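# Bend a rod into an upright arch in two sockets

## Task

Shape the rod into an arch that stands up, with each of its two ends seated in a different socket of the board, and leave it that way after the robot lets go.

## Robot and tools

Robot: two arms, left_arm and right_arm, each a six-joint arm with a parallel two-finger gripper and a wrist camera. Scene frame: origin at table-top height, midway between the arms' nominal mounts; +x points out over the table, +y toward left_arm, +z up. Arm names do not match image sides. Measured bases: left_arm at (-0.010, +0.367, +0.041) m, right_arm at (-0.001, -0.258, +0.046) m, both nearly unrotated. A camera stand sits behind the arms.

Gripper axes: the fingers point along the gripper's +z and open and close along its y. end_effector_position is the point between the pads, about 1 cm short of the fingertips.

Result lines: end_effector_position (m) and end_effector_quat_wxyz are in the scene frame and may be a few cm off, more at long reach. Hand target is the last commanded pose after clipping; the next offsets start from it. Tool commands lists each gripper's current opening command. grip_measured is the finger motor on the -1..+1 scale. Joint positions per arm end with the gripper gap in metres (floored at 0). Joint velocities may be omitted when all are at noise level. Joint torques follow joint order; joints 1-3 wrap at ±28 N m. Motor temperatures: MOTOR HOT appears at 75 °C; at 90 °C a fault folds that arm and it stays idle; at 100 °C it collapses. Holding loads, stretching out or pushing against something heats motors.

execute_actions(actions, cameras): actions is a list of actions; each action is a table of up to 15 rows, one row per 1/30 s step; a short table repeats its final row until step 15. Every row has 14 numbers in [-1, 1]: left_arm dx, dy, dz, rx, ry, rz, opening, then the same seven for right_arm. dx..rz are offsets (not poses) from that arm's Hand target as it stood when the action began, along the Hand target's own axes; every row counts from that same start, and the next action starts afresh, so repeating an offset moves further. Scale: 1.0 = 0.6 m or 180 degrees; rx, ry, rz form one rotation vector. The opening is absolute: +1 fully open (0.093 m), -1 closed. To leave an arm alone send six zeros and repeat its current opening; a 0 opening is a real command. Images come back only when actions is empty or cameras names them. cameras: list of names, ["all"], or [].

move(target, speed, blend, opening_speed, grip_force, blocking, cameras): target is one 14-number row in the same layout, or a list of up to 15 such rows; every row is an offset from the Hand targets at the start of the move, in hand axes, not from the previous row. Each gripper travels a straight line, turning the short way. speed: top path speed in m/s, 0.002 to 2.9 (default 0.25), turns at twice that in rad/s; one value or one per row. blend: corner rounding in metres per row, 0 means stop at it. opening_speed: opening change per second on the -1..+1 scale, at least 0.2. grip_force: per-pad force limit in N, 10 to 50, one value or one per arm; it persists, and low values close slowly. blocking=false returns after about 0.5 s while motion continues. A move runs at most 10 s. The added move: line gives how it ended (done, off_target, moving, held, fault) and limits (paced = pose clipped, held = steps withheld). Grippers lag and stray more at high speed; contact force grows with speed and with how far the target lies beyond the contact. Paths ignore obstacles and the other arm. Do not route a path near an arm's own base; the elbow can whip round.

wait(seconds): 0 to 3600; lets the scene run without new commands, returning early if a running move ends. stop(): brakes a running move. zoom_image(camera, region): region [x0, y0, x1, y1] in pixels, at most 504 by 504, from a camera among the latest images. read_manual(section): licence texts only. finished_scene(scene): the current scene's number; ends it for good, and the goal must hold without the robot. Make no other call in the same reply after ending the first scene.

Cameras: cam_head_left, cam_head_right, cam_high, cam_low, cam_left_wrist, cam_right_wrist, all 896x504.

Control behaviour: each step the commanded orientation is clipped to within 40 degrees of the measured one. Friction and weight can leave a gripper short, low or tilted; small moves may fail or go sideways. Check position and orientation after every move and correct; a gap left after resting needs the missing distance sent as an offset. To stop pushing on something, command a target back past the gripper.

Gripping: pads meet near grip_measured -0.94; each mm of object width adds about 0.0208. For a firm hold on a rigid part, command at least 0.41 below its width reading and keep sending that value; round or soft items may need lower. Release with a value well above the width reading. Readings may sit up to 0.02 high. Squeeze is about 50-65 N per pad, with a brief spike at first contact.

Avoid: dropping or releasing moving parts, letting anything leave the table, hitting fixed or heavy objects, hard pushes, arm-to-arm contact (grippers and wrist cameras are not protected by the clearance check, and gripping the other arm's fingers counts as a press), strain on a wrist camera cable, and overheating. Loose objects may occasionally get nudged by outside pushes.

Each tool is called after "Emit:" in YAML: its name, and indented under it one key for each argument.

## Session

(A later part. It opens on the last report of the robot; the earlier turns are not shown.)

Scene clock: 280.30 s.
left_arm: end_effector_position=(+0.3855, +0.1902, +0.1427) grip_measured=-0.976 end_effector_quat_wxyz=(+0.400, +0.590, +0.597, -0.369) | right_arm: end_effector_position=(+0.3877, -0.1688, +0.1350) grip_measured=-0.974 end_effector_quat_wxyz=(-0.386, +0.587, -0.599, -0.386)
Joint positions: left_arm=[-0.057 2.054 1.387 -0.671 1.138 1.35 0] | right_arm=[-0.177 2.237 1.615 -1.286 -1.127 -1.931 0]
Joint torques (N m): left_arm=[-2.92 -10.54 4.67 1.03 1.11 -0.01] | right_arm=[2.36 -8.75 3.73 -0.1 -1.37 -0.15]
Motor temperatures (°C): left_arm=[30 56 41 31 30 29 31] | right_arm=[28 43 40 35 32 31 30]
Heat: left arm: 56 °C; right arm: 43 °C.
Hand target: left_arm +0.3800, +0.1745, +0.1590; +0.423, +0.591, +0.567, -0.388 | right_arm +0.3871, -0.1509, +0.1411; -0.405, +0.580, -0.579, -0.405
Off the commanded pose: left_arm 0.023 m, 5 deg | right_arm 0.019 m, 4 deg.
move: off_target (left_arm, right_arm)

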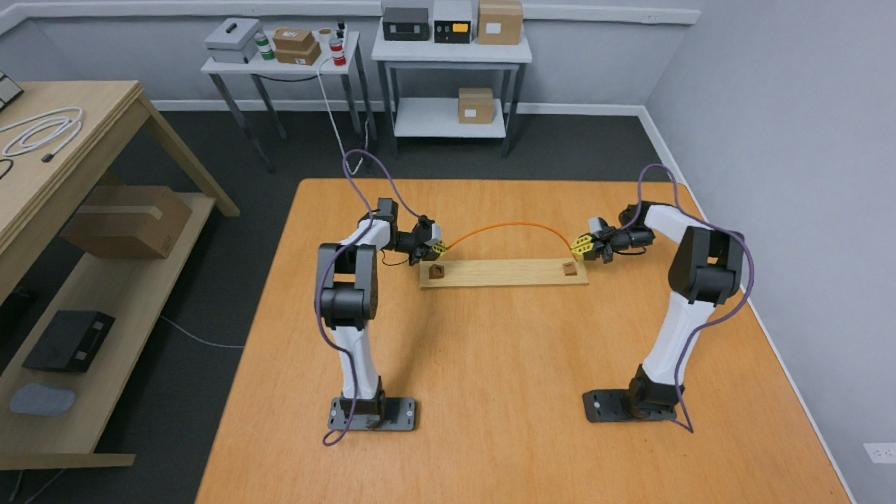

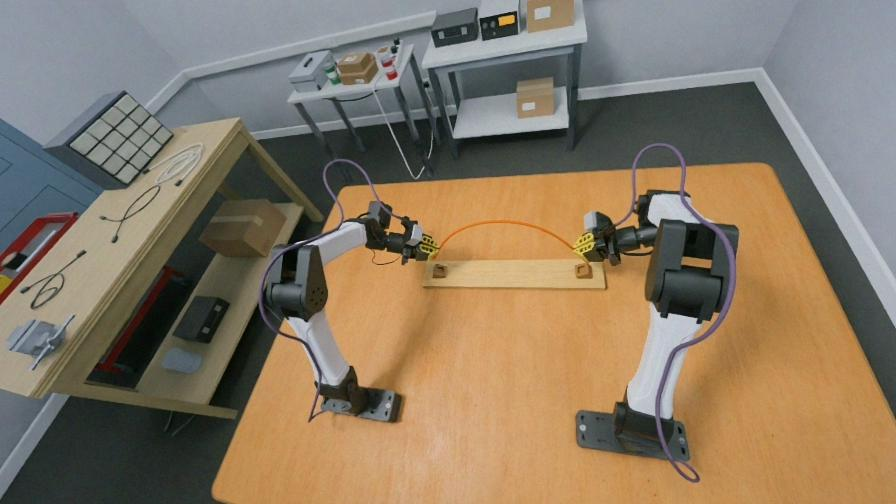

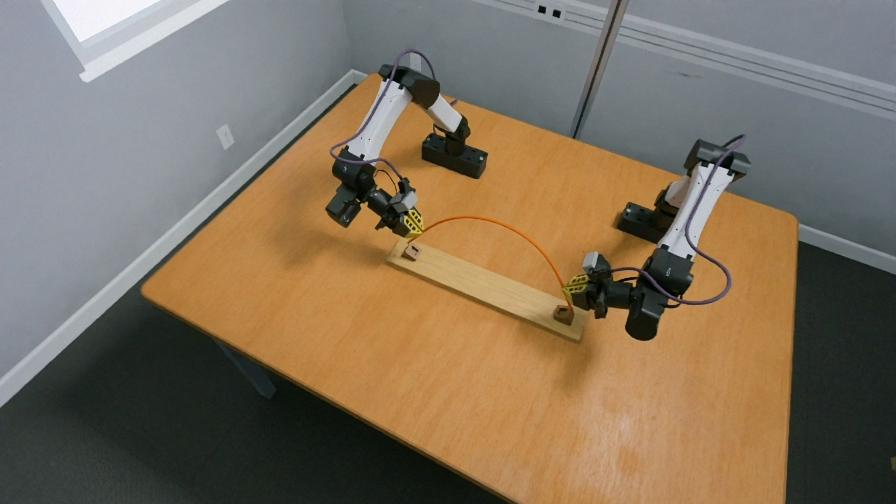

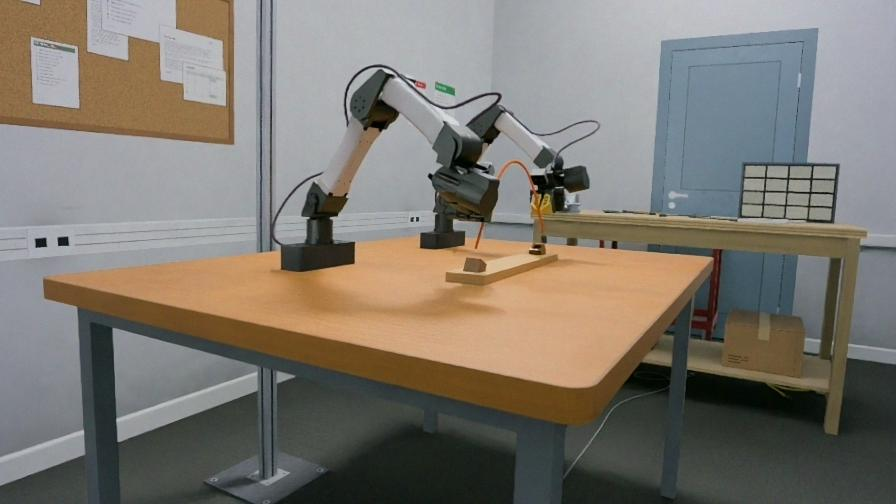

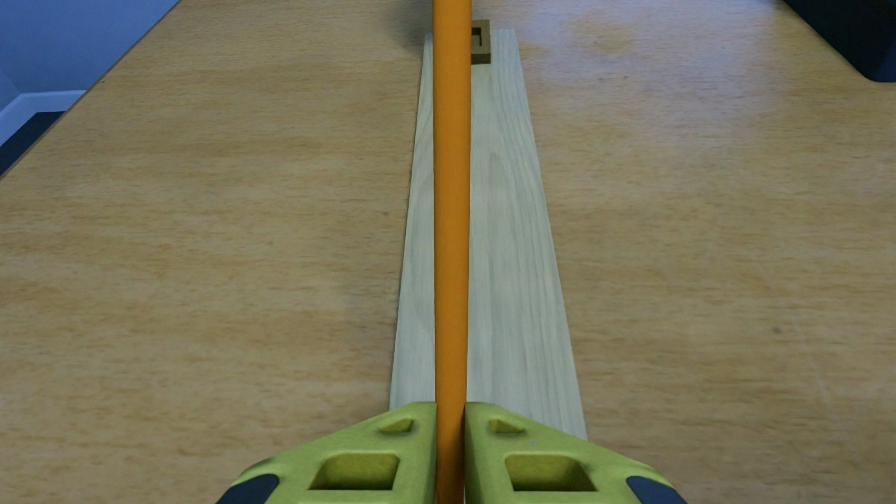

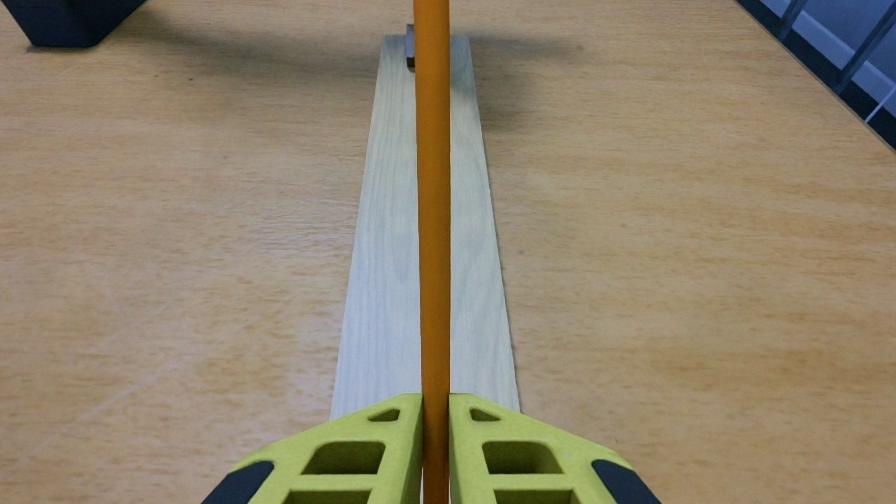

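Emit:
move:
  target: [0.047,-0.026,0.0322,0.0134,0,-0.005,-1, 0.0265,0.0063,0.0335,0,0,0,-1]
  speed: 0.06
  cameras: ["cam_high","cam_low","cam_head_left","cam_head_right"]

Emit:
zoom_image:
  camera: "cam_low"
  region: [430, 190, 590, 300]

Emit:
zoom_image:
  camera: "cam_high"
  region: [380, 200, 480, 280]

Emit:
zoom_image:
  camera: "cam_high"
  region: [520, 260, 620, 340]

Scene clock: 311.47 s.
left_arm: end_effector_position=(+0.3720, +0.1825, +0.1165) grip_measured=-0.976 end_effector_quat_wxyz=(+0.389, +0.589, +0.595, -0.384) | right_arm: end_effector_position=(+0.3862, -0.1578, +0.1129) grip_measured=-0.974 end_effector_quat_wxyz=(-0.392, +0.591, -0.594, -0.380)
Joint positions: left_arm=[-0.078 2.082 1.312 -0.598 1.147 1.35 0] | right_arm=[-0.15 2.237 1.525 -1.125 -1.138 -1.876 0]
Joint torques (N m): left_arm=[-3.33 -8.88 4.52 1.03 1.07 0.19] | right_arm=[2.92 -8.69 3.55 0.02 -1.37 0.02]
Motor temperatures (°C): left_arm=[30 56 41 31 31 29 31] | right_arm=[29 45 39 34 33 31 30]
Heat: left arm: 56 °C; right arm: 45 °C.
Hand target: left_arm +0.3663, +0.1660, +0.1249; +0.408, +0.595, +0.563, -0.403 | right_arm +0.3832, -0.1375, +0.1192; -0.405, +0.580, -0.579, -0.405
Off the commanded pose: left_arm 0.019 m, 5 deg | right_arm 0.021 m, 4 deg.
move: off_target (left_arm, right_arm)
Images, in order (width x height): cam_head_left 896x504, cam_head_right 896x504, cam_high 896x504, cam_low 896x504.

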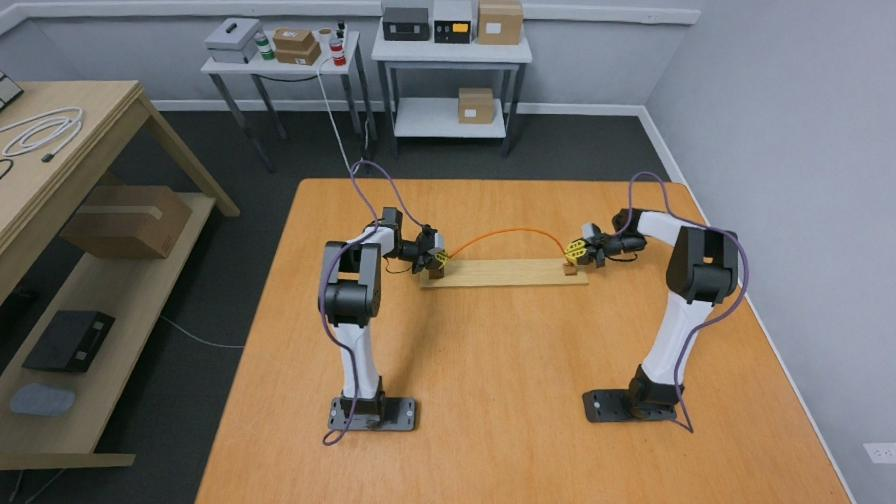

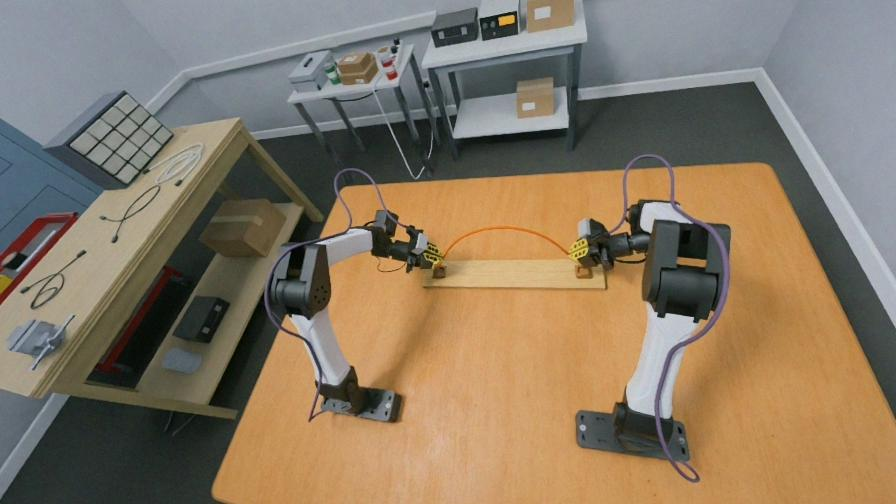

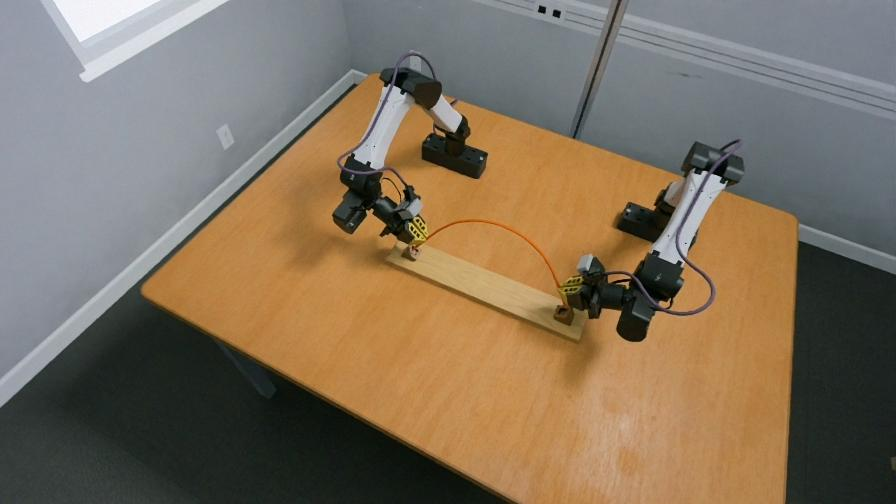

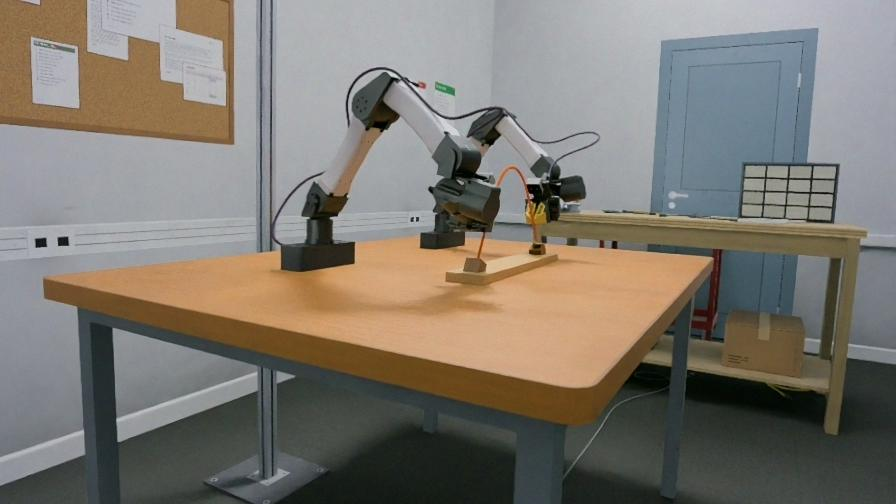

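Scaled by 3.150 from the camera's image (finer frame: 1280x720).

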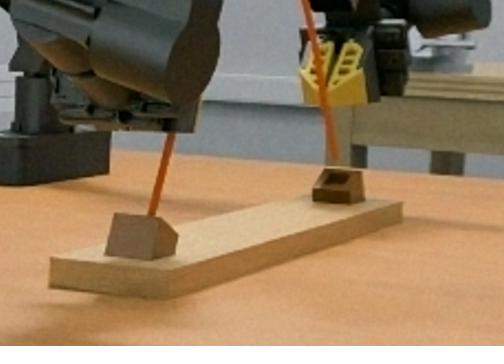

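Scaled by 5.040 from the camera's image (finer frame: 1280x720).

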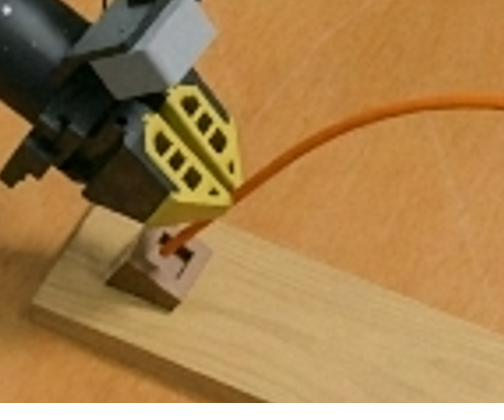

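Scaled by 5.040 from the camera's image (finer frame: 1280x720).

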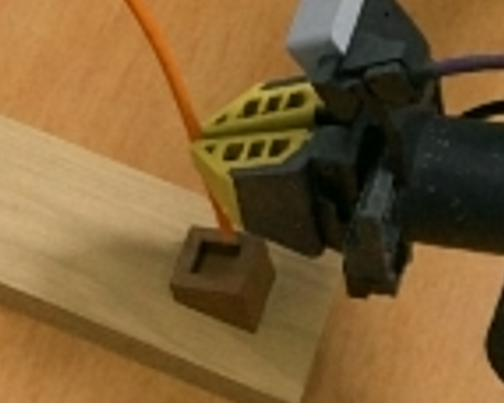

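Emit:
zoom_image:
  camera: "cam_high"
  region: [398, 236, 430, 264]

Emit:
zoom_image:
  camera: "cam_high"
  region: [548, 296, 584, 330]

Emit:
zoom_image:
  camera: "cam_low"
  region: [455, 235, 560, 290]

Emit:
zoom_image:
  camera: "cam_head_right"
  region: [420, 240, 620, 300]

Scaled by 15.750 from the camera's image (finer frame: 1280x720).

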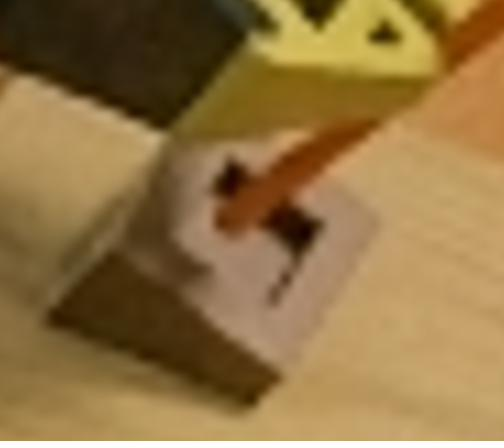

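Scaled by 14.000 from the camera's image (finer frame: 1280x720).

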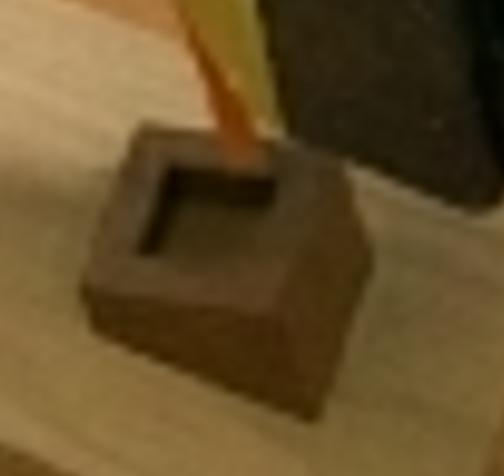

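Scaled by 4.800 from the camera's image (finer frame: 1280x720).

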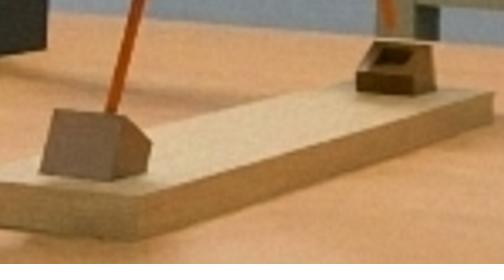

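Scaled by 2.520 from the camera's image (finer frame: 1280x720).

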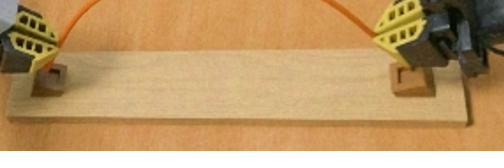

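Emit:
move:
  target: [-0.0017,0.0152,0.006,0,0,0,-1, -0.0023,0.0133,0.0063,0,0,0,-1]
  speed: 0.05
  cameras: ["cam_high","cam_low","cam_head_left","cam_head_right"]

Emit:
zoom_image:
  camera: "cam_high"
  region: [398, 236, 430, 264]

Emit:
zoom_image:
  camera: "cam_high"
  region: [548, 296, 584, 330]

Emit:
zoom_image:
  camera: "cam_low"
  region: [455, 235, 560, 290]

Scene clock: 378.70 s.
left_arm: end_effector_position=(+0.3709, +0.1801, +0.1084) grip_measured=-0.976 end_effector_quat_wxyz=(+0.382, +0.587, +0.597, -0.390) | right_arm: end_effector_position=(+0.3771, -0.1538, +0.1020) grip_measured=-0.974 end_effector_quat_wxyz=(-0.385, +0.583, -0.599, -0.391)
Joint positions: left_arm=[-0.084 2.105 1.312 -0.591 1.147 1.347 0] | right_arm=[-0.144 2.237 1.47 -1.085 -1.143 -1.858 0]
Joint torques (N m): left_arm=[-3.44 -8.88 7.5 0.97 1.06 0.04] | right_arm=[3.06 -10.95 3.41 -0.04 -1.37 0.04]
Heat: left arm: 53 °C; right arm: 47 °C.
Hand target: left_arm +0.3754, +0.1620, +0.1249; +0.408, +0.595, +0.563, -0.403 | right_arm +0.3754, -0.1334, +0.1192; -0.405, +0.580, -0.579, -0.405
Off the commanded pose: left_arm 0.025 m, 5 deg | right_arm 0.027 m, 4 deg.
move: off_target (left_arm, right_arm)
Images, in order (width x height): cam_head_left 896x504, cam_head_right 896x504, cam_high 896x504, cam_low 896x504.

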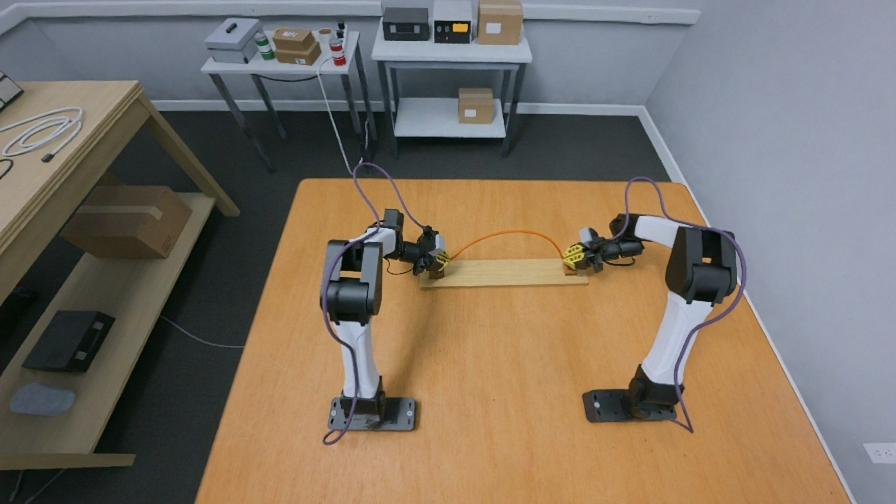

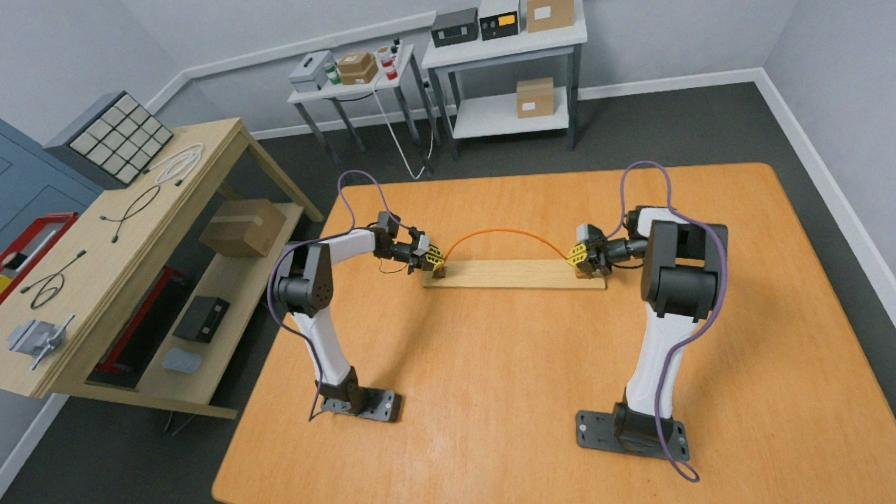

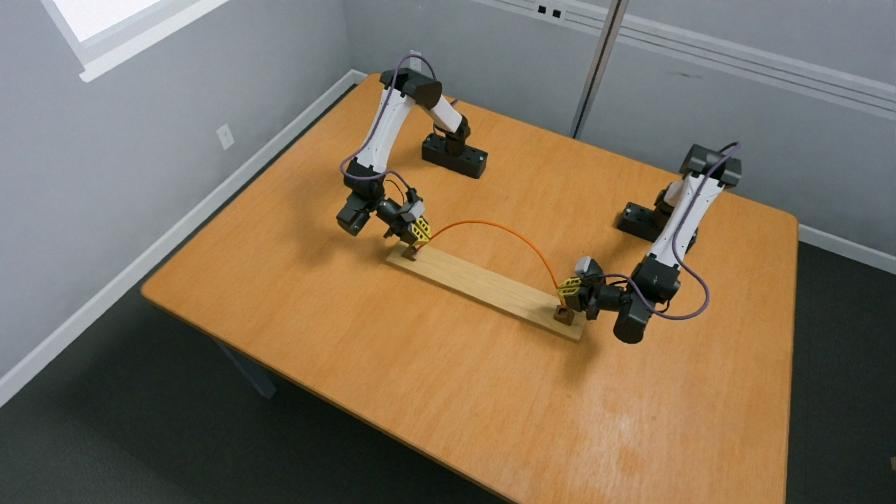

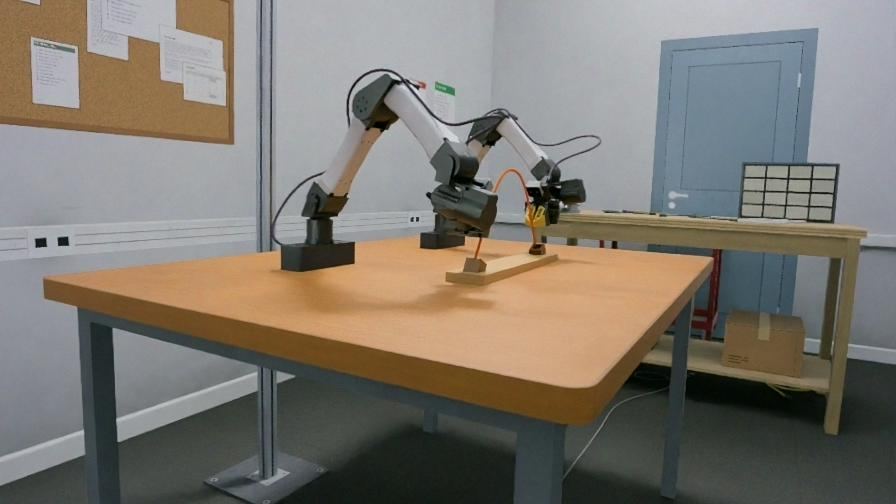

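Scaled by 15.750 from the camera's image (finer frame: 1280x720).

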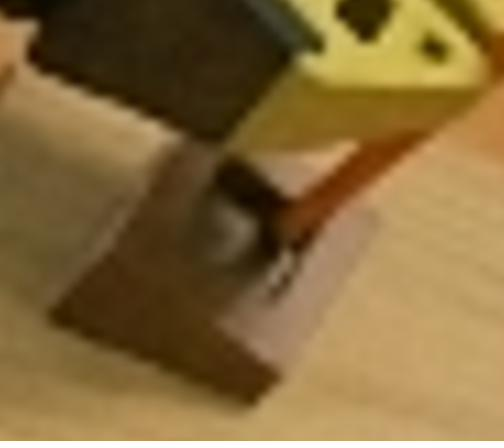

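Scaled by 14.000 from the camera's image (finer frame: 1280x720).

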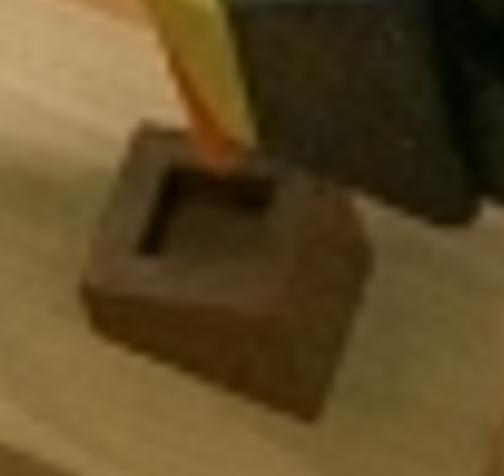

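Scaled by 4.800 from the camera's image (finer frame: 1280x720).

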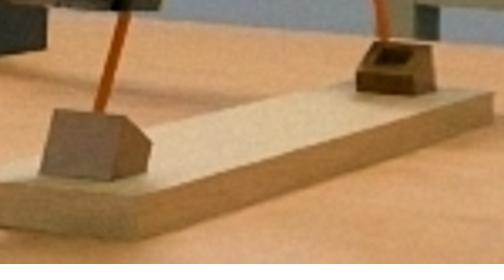

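Emit:
move:
  target: [0.001,0.0233,-0.0005,0,0,0,-1, 0,0,0,0,0,0,-1]
  speed: 0.05
  cameras: ["cam_high","cam_low"]

Emit:
zoom_image:
  camera: "cam_high"
  region: [398, 236, 430, 264]

Emit:
zoom_image:
  camera: "cam_high"
  region: [548, 296, 584, 330]

Emit:
zoom_image:
  camera: "cam_low"
  region: [455, 235, 560, 290]

Scene clock: 388.67 s.
left_arm: end_effector_position=(+0.3870, +0.1786, +0.1085) grip_measured=-0.976 end_effector_quat_wxyz=(+0.390, +0.591, +0.592, -0.384) | right_arm: end_effector_position=(+0.3773, -0.1539, +0.1019) grip_measured=-0.974 end_effector_quat_wxyz=(-0.384, +0.582, -0.600, -0.391)
Joint positions: left_arm=[-0.084 2.148 1.38 -0.591 1.148 1.347 0] | right_arm=[-0.144 2.237 1.47 -1.084 -1.143 -1.854 0]
Joint torques (N m): left_arm=[-3.1 -8.99 8.18 0.73 1.05 0.05] | right_arm=[3.04 -11.02 3.3 0.04 -1.37 0.02]
Heat: left arm: 53 °C; right arm: 49 °C.
Hand target: left_arm +0.3894, +0.1620, +0.1249; +0.408, +0.595, +0.563, -0.403 | right_arm +0.3753, -0.1334, +0.1193; -0.405, +0.580, -0.579, -0.405
Off the commanded pose: left_arm 0.024 m, 4 deg | right_arm 0.027 m, 4 deg.
move: off_target (left_arm)

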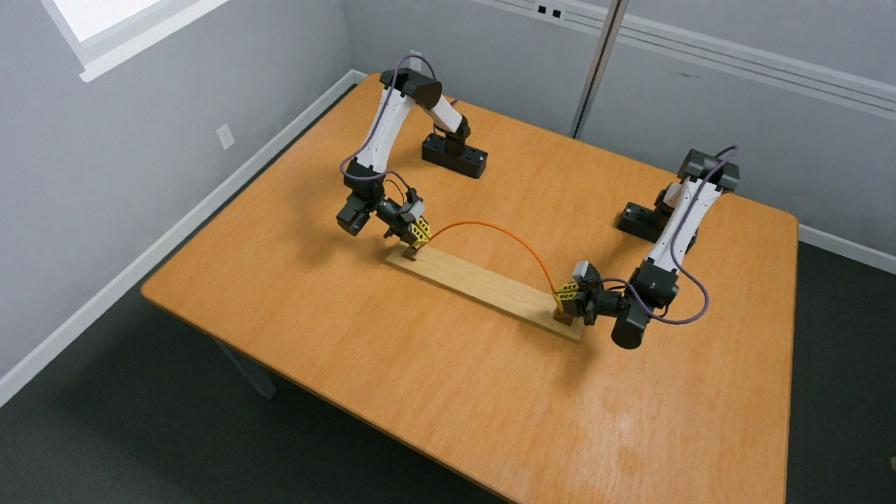

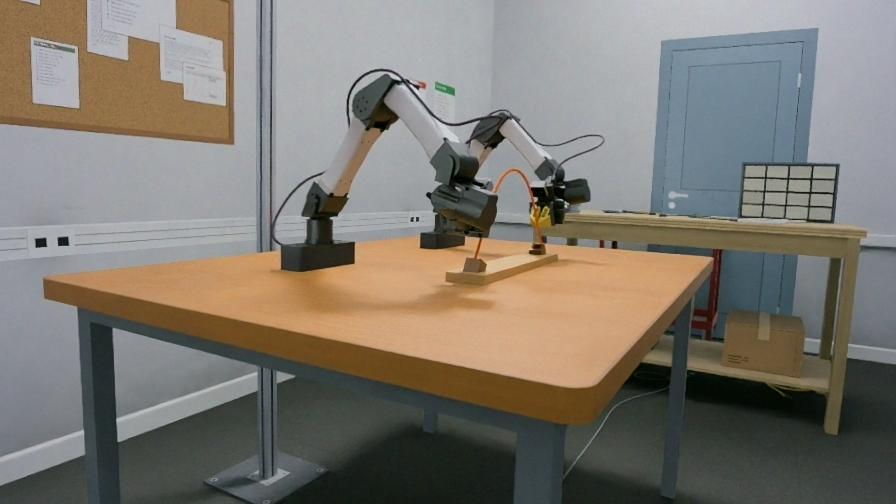

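Scaled by 15.750 from the camera's image (finer frame: 1280x720).

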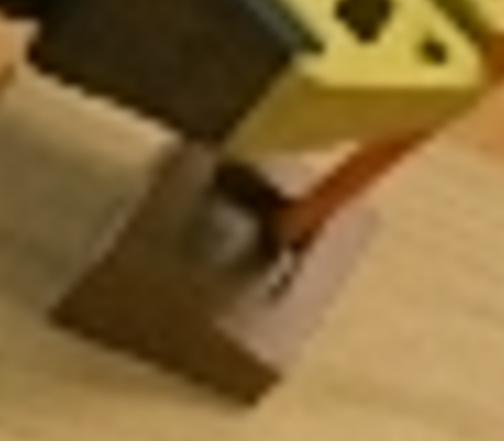

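Scaled by 14.000 from the camera's image (finer frame: 1280x720).

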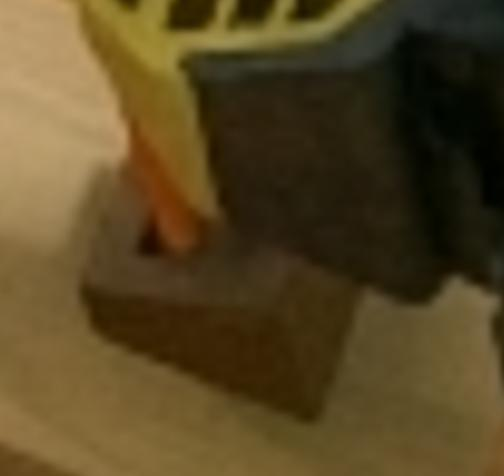

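Scaled by 4.800 from the camera's image (finer frame: 1280x720).

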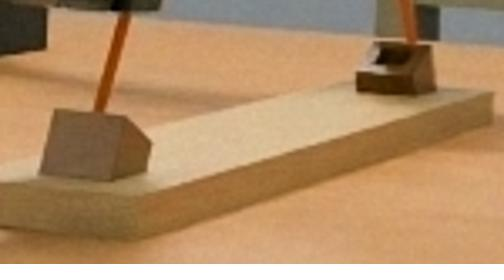

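Emit:
move:
  target: [0.0170,-0.0033,0.0020,0,0,0,-1, 0.0190,0,-0.0010,0,0,0,-1]
  speed: 0.04
  cameras: ["cam_high","cam_low"]

Emit:
zoom_image:
  camera: "cam_high"
  region: [398, 236, 430, 264]

Emit:
zoom_image:
  camera: "cam_high"
  region: [548, 296, 584, 330]

Emit:
zoom_image:
  camera: "cam_low"
  region: [455, 235, 560, 290]

Scene clock: 397.67 s.
left_arm: end_effector_position=(+0.3860, +0.1786, +0.1011) grip_measured=-0.976 end_effector_quat_wxyz=(+0.384, +0.588, +0.596, -0.390) | right_arm: end_effector_position=(+0.3782, -0.1540, +0.1016) grip_measured=-0.974 end_effector_quat_wxyz=(-0.386, +0.584, -0.599, -0.389)
Joint positions: left_arm=[-0.084 2.167 1.38 -0.591 1.15 1.347 0] | right_arm=[-0.144 2.237 1.47 -1.077 -1.143 -1.854 0]
Joint torques (N m): left_arm=[-2.55 -9.26 6.86 0.86 1.05 0.21] | right_arm=[2.11 -9.07 3.04 0.06 -1.34 -0.16]
Motor temperatures (°C): left_arm=[31 54 43 31 32 29 32] | right_arm=[29 50 38 32 35 31 31]
Heat: left arm: 54 °C; right arm: 50 °C.
Hand target: left_arm +0.3878, +0.1644, +0.1149; +0.408, +0.595, +0.563, -0.403 | right_arm +0.3753, -0.1379, +0.1088; -0.405, +0.580, -0.579, -0.405
Off the commanded pose: left_arm 0.020 m, 5 deg | right_arm 0.018 m, 4 deg.
move: off_target (left_arm, right_arm)

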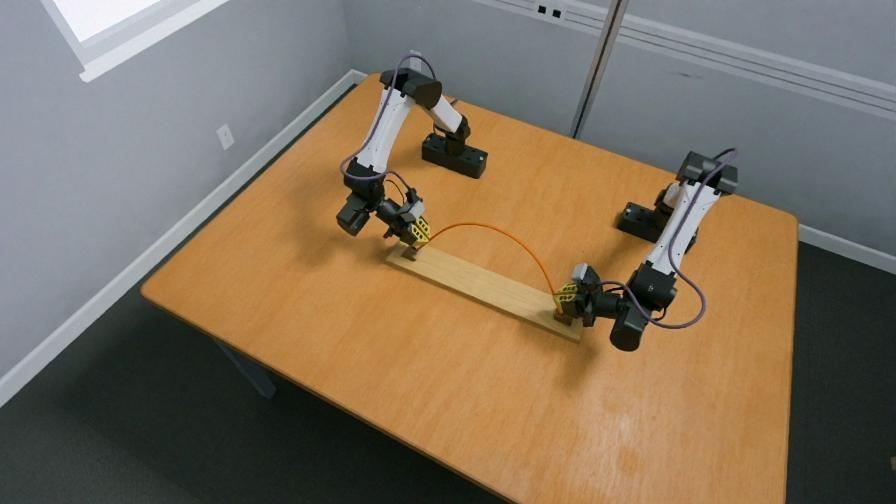

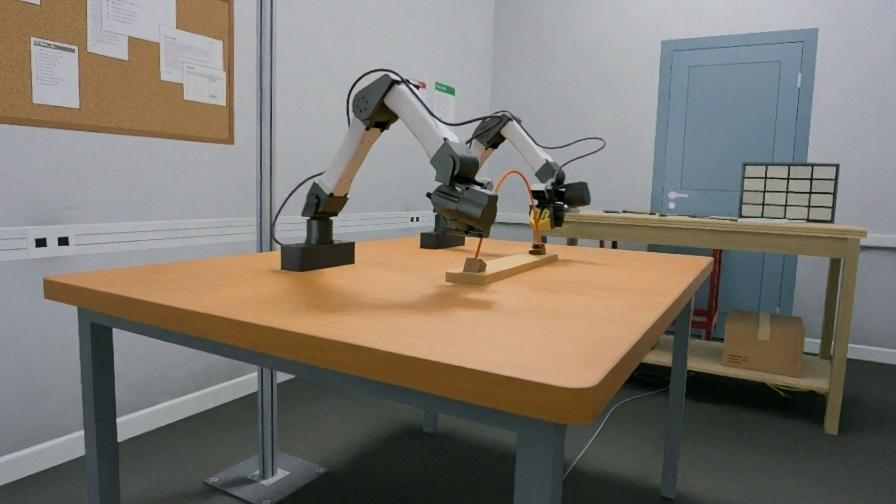

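Scaled by 15.750 from the camera's image (finer frame: 1280x720).

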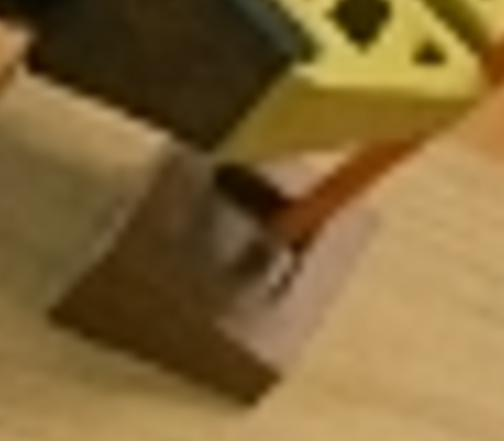

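Scaled by 14.000 from the camera's image (finer frame: 1280x720).

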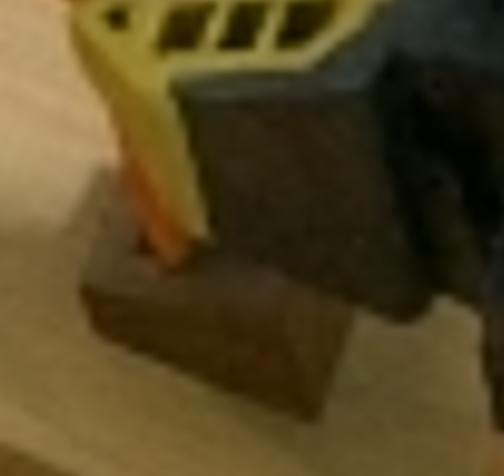

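Scaled by 4.800 from the camera's image (finer frame: 1280x720).

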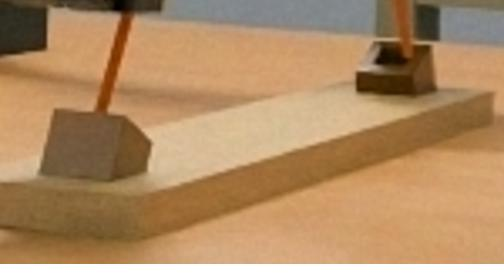

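Emit:
move:
  target: [0.0,-0.0133,0.0,0,0,0,-1, 0.0148,-0.005,-0.0017,0,0,0,-1]
  speed: 0.04
  cameras: ["cam_high","cam_low"]

Emit:
zoom_image:
  camera: "cam_high"
  region: [398, 236, 430, 264]

Emit:
zoom_image:
  camera: "cam_high"
  region: [548, 296, 584, 330]

Emit:
zoom_image:
  camera: "cam_low"
  region: [455, 235, 560, 290]

Scene clock: 406.40 s.
left_arm: end_effector_position=(+0.3841, +0.1787, +0.0990) grip_measured=-0.976 end_effector_quat_wxyz=(+0.383, +0.587, +0.597, -0.391) | right_arm: end_effector_position=(+0.3773, -0.1537, +0.0952) grip_measured=-0.974 end_effector_quat_wxyz=(-0.386, +0.585, -0.597, -0.392)
Joint positions: left_arm=[-0.084 2.167 1.37 -0.585 1.151 1.347 0] | right_arm=[-0.144 2.257 1.47 -1.076 -1.145 -1.871 0]
Joint torques (N m): left_arm=[-2.69 -11.03 4.38 0.93 1.04 0.22] | right_arm=[1.36 -8.24 4.37 0 -1.32 -0.2]
Heat: left arm: 53 °C; right arm: 50 °C.
Hand target: left_arm +0.3799, +0.1647, +0.1147; +0.408, +0.595, +0.563, -0.403 | right_arm +0.3784, -0.1419, +0.1008; -0.405, +0.580, -0.579, -0.405
Off the commanded pose: left_arm 0.022 m, 5 deg | right_arm 0.013 m, 3 deg.
move: off_target (left_arm, right_arm)

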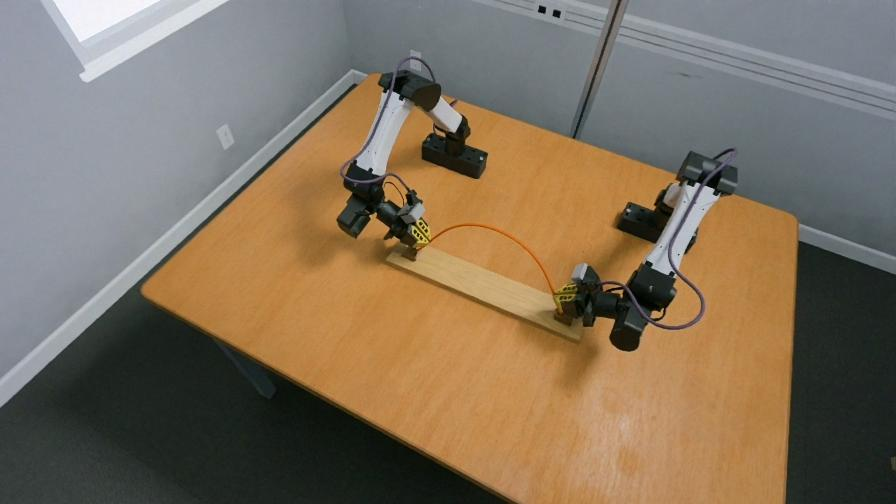

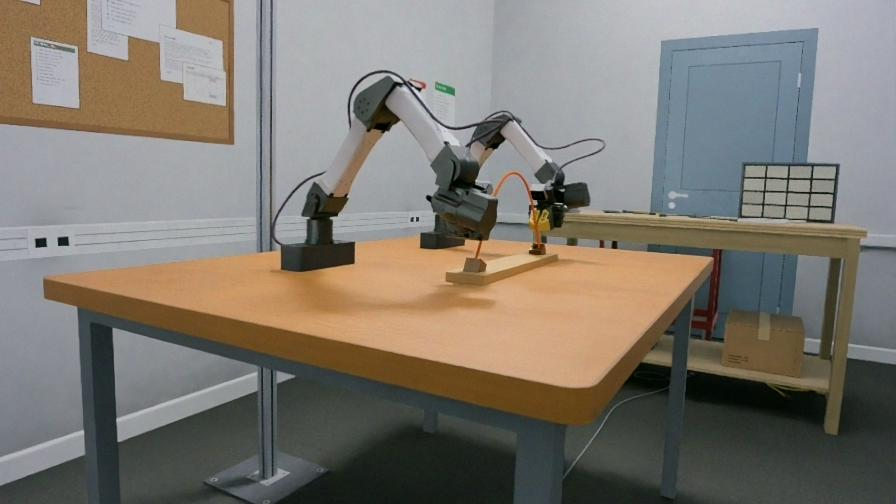

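Scaled by 15.750 from the camera's image (finer frame: 1280x720).

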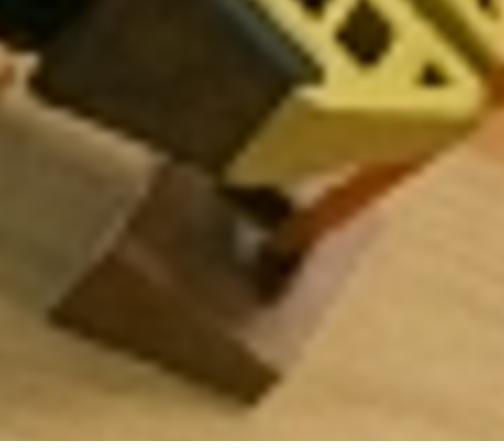

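Scaled by 14.000 from the camera's image (finer frame: 1280x720).

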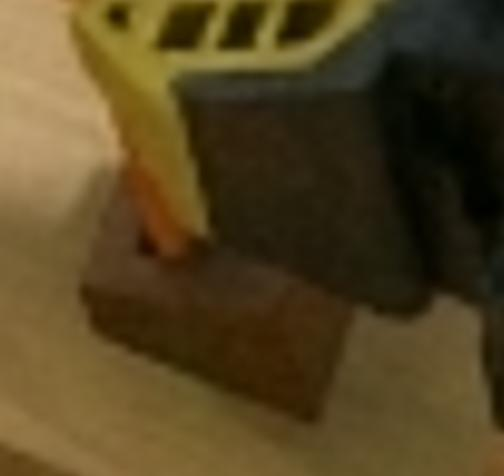

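Scaled by 4.800 from the camera's image (finer frame: 1280x720).

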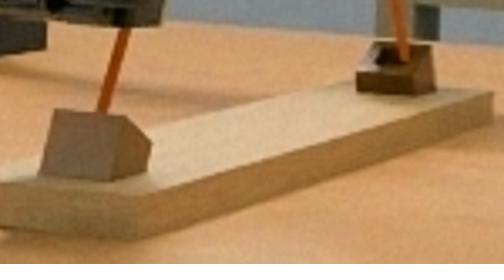

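Emit:
move:
  target: [0.0182,0,-0.0013,0,0,0,-1, 0.0182,0,-0.0013,0,0,0,-1]
  speed: 0.04
  cameras: ["cam_high","cam_low"]

Emit:
zoom_image:
  camera: "cam_high"
  region: [398, 236, 430, 264]

Emit:
zoom_image:
  camera: "cam_high"
  region: [548, 296, 584, 330]

Emit:
zoom_image:
  camera: "cam_low"
  region: [455, 235, 560, 290]

Scene clock: 412.33 s.
left_arm: end_effector_position=(+0.3853, +0.1804, +0.0996) grip_measured=-0.976 end_effector_quat_wxyz=(+0.390, +0.591, +0.591, -0.387) | right_arm: end_effector_position=(+0.3787, -0.1542, +0.0941) grip_measured=-0.974 end_effector_quat_wxyz=(-0.400, +0.578, -0.590, -0.397)
Joint positions: left_arm=[-0.079 2.167 1.37 -0.582 1.154 1.365 0] | right_arm=[-0.151 2.274 1.47 -1.076 -1.178 -1.897 0]
Joint torques (N m): left_arm=[-2.15 -9.06 4.14 0.96 1.02 0.31] | right_arm=[0.98 -7.39 4.52 -0.05 -0.93 -0.23]
Heat: left arm: 53 °C; right arm: 50 °C.
Hand target: left_arm +0.3803, +0.1690, +0.1047; +0.408, +0.595, +0.563, -0.403 | right_arm +0.3785, -0.1465, +0.0909; -0.405, +0.580, -0.579, -0.405
Off the commanded pose: left_arm 0.013 m, 4 deg | right_arm 0.008 m, 2 deg.
move: off_target (left_arm)

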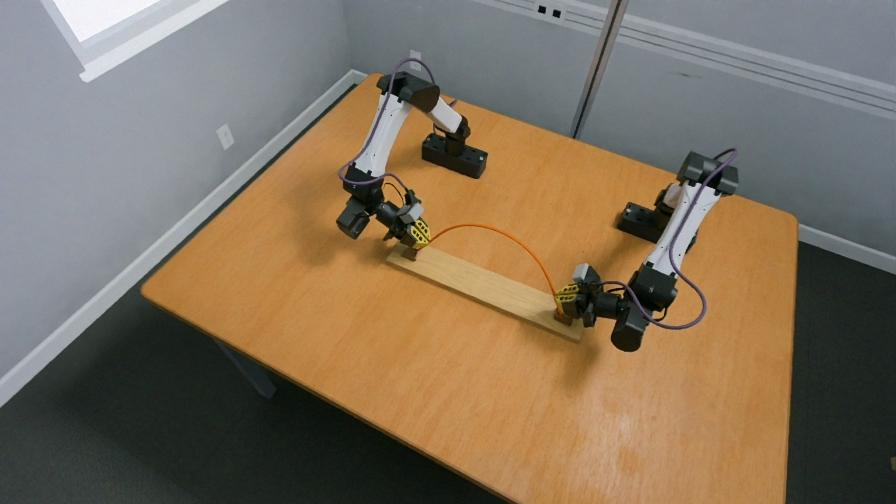

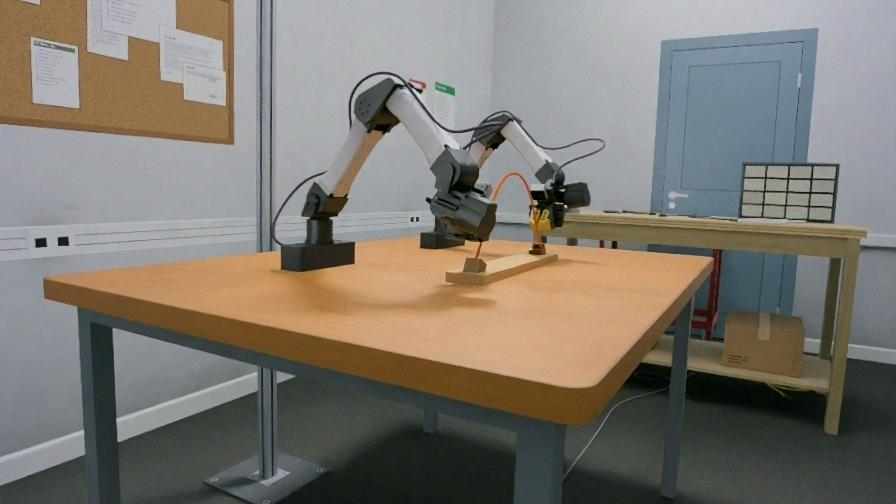

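Scaled by 15.750 from the camera's image (finer frame: 1280x720).

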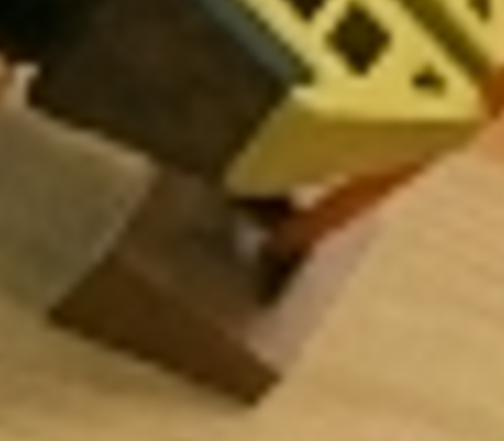

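Scaled by 14.000 from the camera's image (finer frame: 1280x720).

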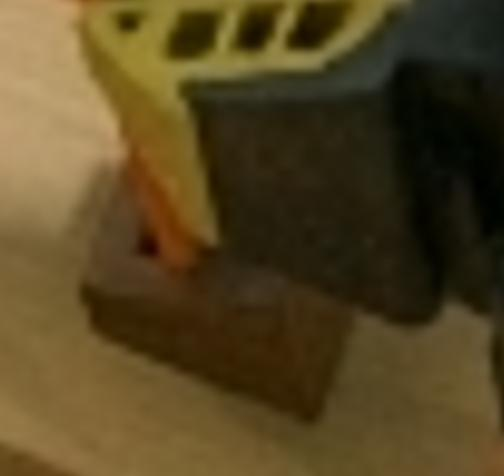

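Scaled by 4.800 from the camera's image (finer frame: 1280x720).

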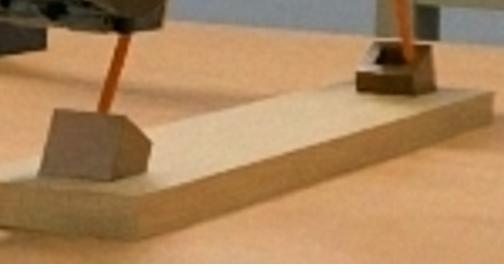

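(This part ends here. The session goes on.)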